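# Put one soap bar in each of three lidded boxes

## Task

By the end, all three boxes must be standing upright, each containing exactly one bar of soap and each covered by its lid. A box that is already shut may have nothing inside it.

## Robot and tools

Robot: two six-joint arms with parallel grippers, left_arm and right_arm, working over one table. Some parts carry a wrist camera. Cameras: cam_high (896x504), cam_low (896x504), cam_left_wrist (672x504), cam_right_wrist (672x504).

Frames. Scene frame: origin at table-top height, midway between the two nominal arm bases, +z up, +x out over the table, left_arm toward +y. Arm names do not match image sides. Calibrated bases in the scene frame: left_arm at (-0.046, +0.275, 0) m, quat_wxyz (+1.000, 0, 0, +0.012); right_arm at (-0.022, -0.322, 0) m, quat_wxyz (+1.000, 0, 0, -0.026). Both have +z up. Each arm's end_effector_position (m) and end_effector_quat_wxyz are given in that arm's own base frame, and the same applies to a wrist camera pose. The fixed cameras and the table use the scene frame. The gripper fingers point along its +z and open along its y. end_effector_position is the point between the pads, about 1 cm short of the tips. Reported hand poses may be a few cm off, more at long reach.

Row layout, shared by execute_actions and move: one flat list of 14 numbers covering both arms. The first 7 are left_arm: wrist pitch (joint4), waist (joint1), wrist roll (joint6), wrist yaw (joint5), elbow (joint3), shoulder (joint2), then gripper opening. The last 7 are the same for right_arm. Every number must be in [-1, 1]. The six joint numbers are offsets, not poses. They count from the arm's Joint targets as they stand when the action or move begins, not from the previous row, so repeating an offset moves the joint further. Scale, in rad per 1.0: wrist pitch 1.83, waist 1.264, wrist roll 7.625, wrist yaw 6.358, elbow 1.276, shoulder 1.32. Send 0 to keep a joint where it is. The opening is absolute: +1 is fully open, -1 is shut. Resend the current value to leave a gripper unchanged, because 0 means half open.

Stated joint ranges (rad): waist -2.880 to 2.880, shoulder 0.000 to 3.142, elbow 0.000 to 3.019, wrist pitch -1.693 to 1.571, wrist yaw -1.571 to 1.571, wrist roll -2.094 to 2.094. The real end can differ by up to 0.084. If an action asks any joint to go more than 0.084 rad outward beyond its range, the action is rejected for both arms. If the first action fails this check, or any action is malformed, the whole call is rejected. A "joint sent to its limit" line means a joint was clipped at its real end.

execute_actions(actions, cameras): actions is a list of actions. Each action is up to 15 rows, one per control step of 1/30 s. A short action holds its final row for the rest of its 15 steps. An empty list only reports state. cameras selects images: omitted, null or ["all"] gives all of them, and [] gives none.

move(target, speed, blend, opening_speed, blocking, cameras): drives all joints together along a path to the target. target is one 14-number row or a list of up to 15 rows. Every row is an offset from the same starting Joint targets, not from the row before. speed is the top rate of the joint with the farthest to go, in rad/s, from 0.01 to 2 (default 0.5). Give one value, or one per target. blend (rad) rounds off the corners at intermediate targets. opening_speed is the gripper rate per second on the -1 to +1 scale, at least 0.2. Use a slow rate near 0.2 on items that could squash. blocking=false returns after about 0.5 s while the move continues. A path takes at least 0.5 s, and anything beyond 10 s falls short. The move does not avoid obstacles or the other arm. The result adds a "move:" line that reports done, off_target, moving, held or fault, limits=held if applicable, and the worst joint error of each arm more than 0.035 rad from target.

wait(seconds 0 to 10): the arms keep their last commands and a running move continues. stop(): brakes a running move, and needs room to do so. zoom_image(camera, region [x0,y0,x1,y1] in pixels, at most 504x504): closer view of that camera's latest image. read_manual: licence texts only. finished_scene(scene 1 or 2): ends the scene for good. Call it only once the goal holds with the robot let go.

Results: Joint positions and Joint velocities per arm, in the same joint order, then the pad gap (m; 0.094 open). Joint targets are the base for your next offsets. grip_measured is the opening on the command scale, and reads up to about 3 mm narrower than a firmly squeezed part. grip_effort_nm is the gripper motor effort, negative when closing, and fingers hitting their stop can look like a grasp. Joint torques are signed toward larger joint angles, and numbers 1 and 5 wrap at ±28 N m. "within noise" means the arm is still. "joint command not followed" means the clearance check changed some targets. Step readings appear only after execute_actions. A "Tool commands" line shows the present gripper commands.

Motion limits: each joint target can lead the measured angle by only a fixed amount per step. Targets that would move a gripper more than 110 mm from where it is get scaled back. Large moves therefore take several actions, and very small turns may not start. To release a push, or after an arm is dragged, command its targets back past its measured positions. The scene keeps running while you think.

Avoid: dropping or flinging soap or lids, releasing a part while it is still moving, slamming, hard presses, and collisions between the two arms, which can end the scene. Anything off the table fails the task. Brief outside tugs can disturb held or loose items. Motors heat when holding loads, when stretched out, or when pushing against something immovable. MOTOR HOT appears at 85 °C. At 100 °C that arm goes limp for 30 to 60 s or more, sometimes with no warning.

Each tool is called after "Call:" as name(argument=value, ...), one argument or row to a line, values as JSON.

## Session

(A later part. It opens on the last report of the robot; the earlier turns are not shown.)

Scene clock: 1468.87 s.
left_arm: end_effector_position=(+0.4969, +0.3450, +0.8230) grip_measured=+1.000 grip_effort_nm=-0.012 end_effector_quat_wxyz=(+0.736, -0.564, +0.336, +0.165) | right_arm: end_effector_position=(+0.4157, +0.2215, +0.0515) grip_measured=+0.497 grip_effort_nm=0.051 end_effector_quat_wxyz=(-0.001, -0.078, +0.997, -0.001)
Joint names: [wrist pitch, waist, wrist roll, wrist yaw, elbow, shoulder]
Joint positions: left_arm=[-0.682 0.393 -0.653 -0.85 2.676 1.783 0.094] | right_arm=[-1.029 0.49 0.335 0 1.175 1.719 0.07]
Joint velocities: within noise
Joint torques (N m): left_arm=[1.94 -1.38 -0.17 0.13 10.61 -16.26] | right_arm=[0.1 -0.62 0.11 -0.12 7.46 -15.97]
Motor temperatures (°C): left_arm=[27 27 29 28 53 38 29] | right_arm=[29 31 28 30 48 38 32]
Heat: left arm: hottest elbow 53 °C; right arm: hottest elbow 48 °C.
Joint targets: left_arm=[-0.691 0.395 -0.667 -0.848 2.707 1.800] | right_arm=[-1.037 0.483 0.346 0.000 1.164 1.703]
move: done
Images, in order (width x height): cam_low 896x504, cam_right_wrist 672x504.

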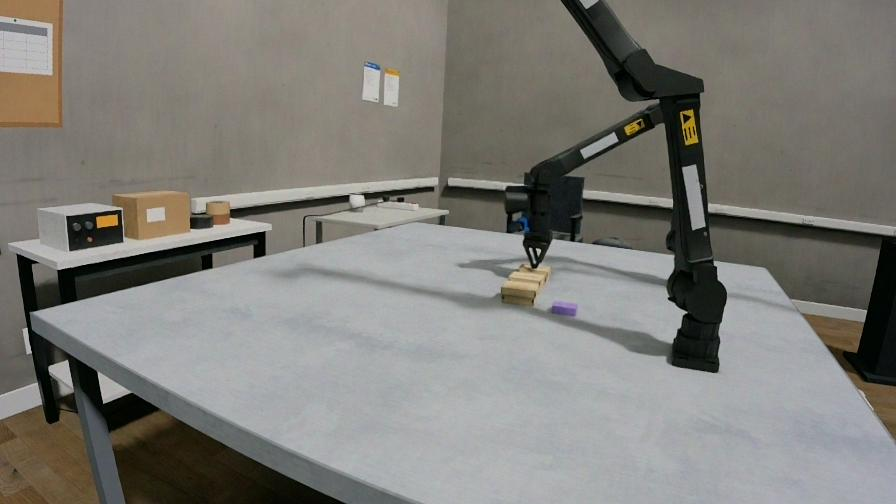

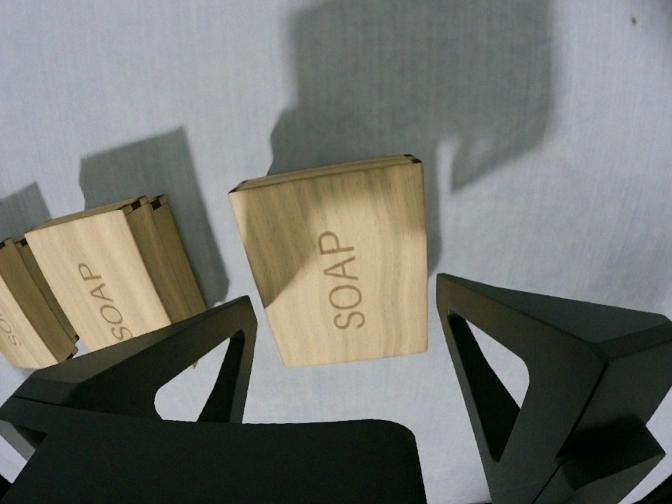

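Call:
move(
  target=[
    [0,0,0,0,0,0,1,-0.005,0,0,0,0.05,-0.01,0.6],
    [0,0,0,0,0,0,1,-0.1,0,0,0,0.14,-0.06,0.6],
    [0,0,0,0,0,0,1,-0.1,-0.3,0,0,0.14,-0.12,0.6],
  ],
  speed=[0.1,0.2,0.4],
  blend=[0.01,0.03,0],
  opening_speed=0.3,
  cameras=["cam_high","cam_low"],
)

Call:
zoom_image(
  camera="cam_low",
  region=[480, 230, 560, 310],
)

Call:
zoom_image(
  camera="cam_high",
  region=[380, 200, 460, 290],
)

Scene clock: 1479.93 s.
left_arm: end_effector_position=(+0.4969, +0.3450, +0.8230) grip_measured=+1.000 grip_effort_nm=-0.012 end_effector_quat_wxyz=(+0.736, -0.564, +0.336, +0.165) | right_arm: end_effector_position=(+0.4722, +0.0477, +0.1635) grip_measured=+0.598 grip_effort_nm=0.042 end_effector_quat_wxyz=(+0.044, +0.116, +0.992, +0.009)
Joint names: [wrist pitch, waist, wrist roll, wrist yaw, elbow, shoulder]
Joint positions: left_arm=[-0.682 0.393 -0.653 -0.85 2.676 1.783 0.094] | right_arm=[-1.212 0.102 0.335 0 1.288 1.557 0.075]
Joint velocities: within noise
Joint torques (N m): left_arm=[1.94 -1.44 -0.17 0.14 10.61 -16.26] | right_arm=[0.24 0.32 0.11 -0.14 14.24 -14.56]
Motor temperatures (°C): left_arm=[27 27 29 28 53 38 29] | right_arm=[29 31 28 30 49 38 31]
Heat: left arm: hottest elbow 53 °C; right arm: hottest elbow 49 °C.
Joint targets: left_arm=[-0.691 0.395 -0.667 -0.848 2.707 1.800] | right_arm=[-1.220 0.104 0.346 0.000 1.343 1.545]
move: off_target (right_arm); right_arm: the elbow is farthest, 0.055 rad from its target
Images, in order (width x height): cam_high 896x504, cam_low 896x504.

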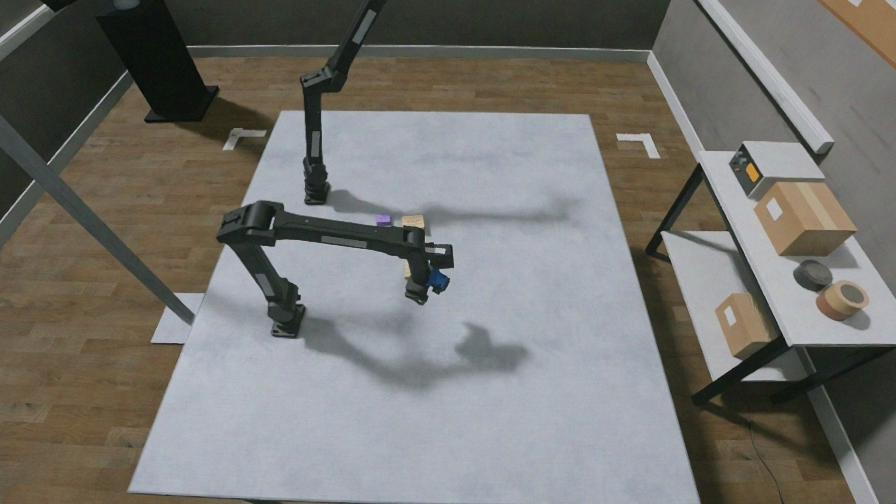

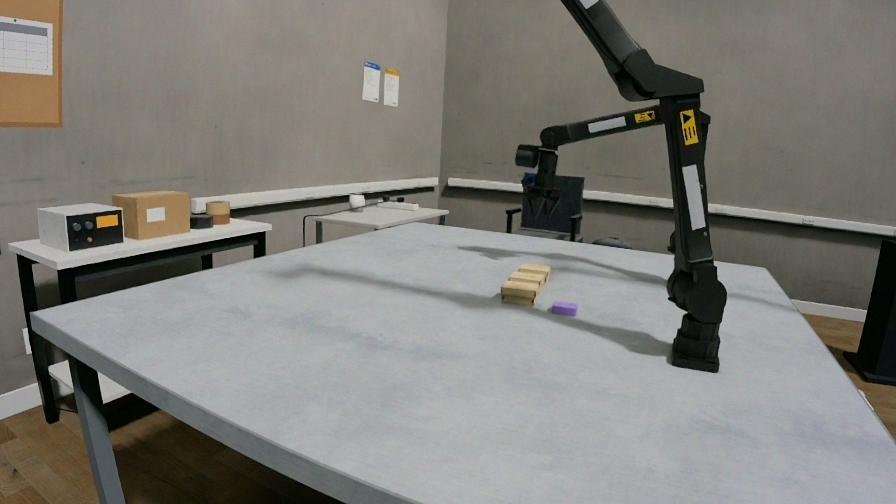

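Scaled by 6.300 from the camera's 896x504 image, which has a finer 1280x720 frame.

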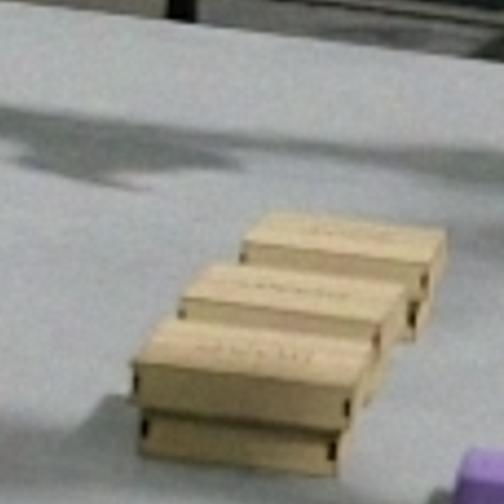

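Scaled by 5.600 from the camera's 896x504 image, which has a finer 1280x720 frame.

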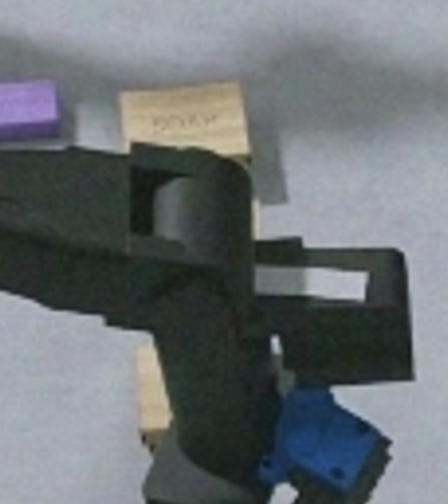

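All are seated and filled.

Call:
finished_scene(
  scene=2,
)

The scene is finished: the task was done.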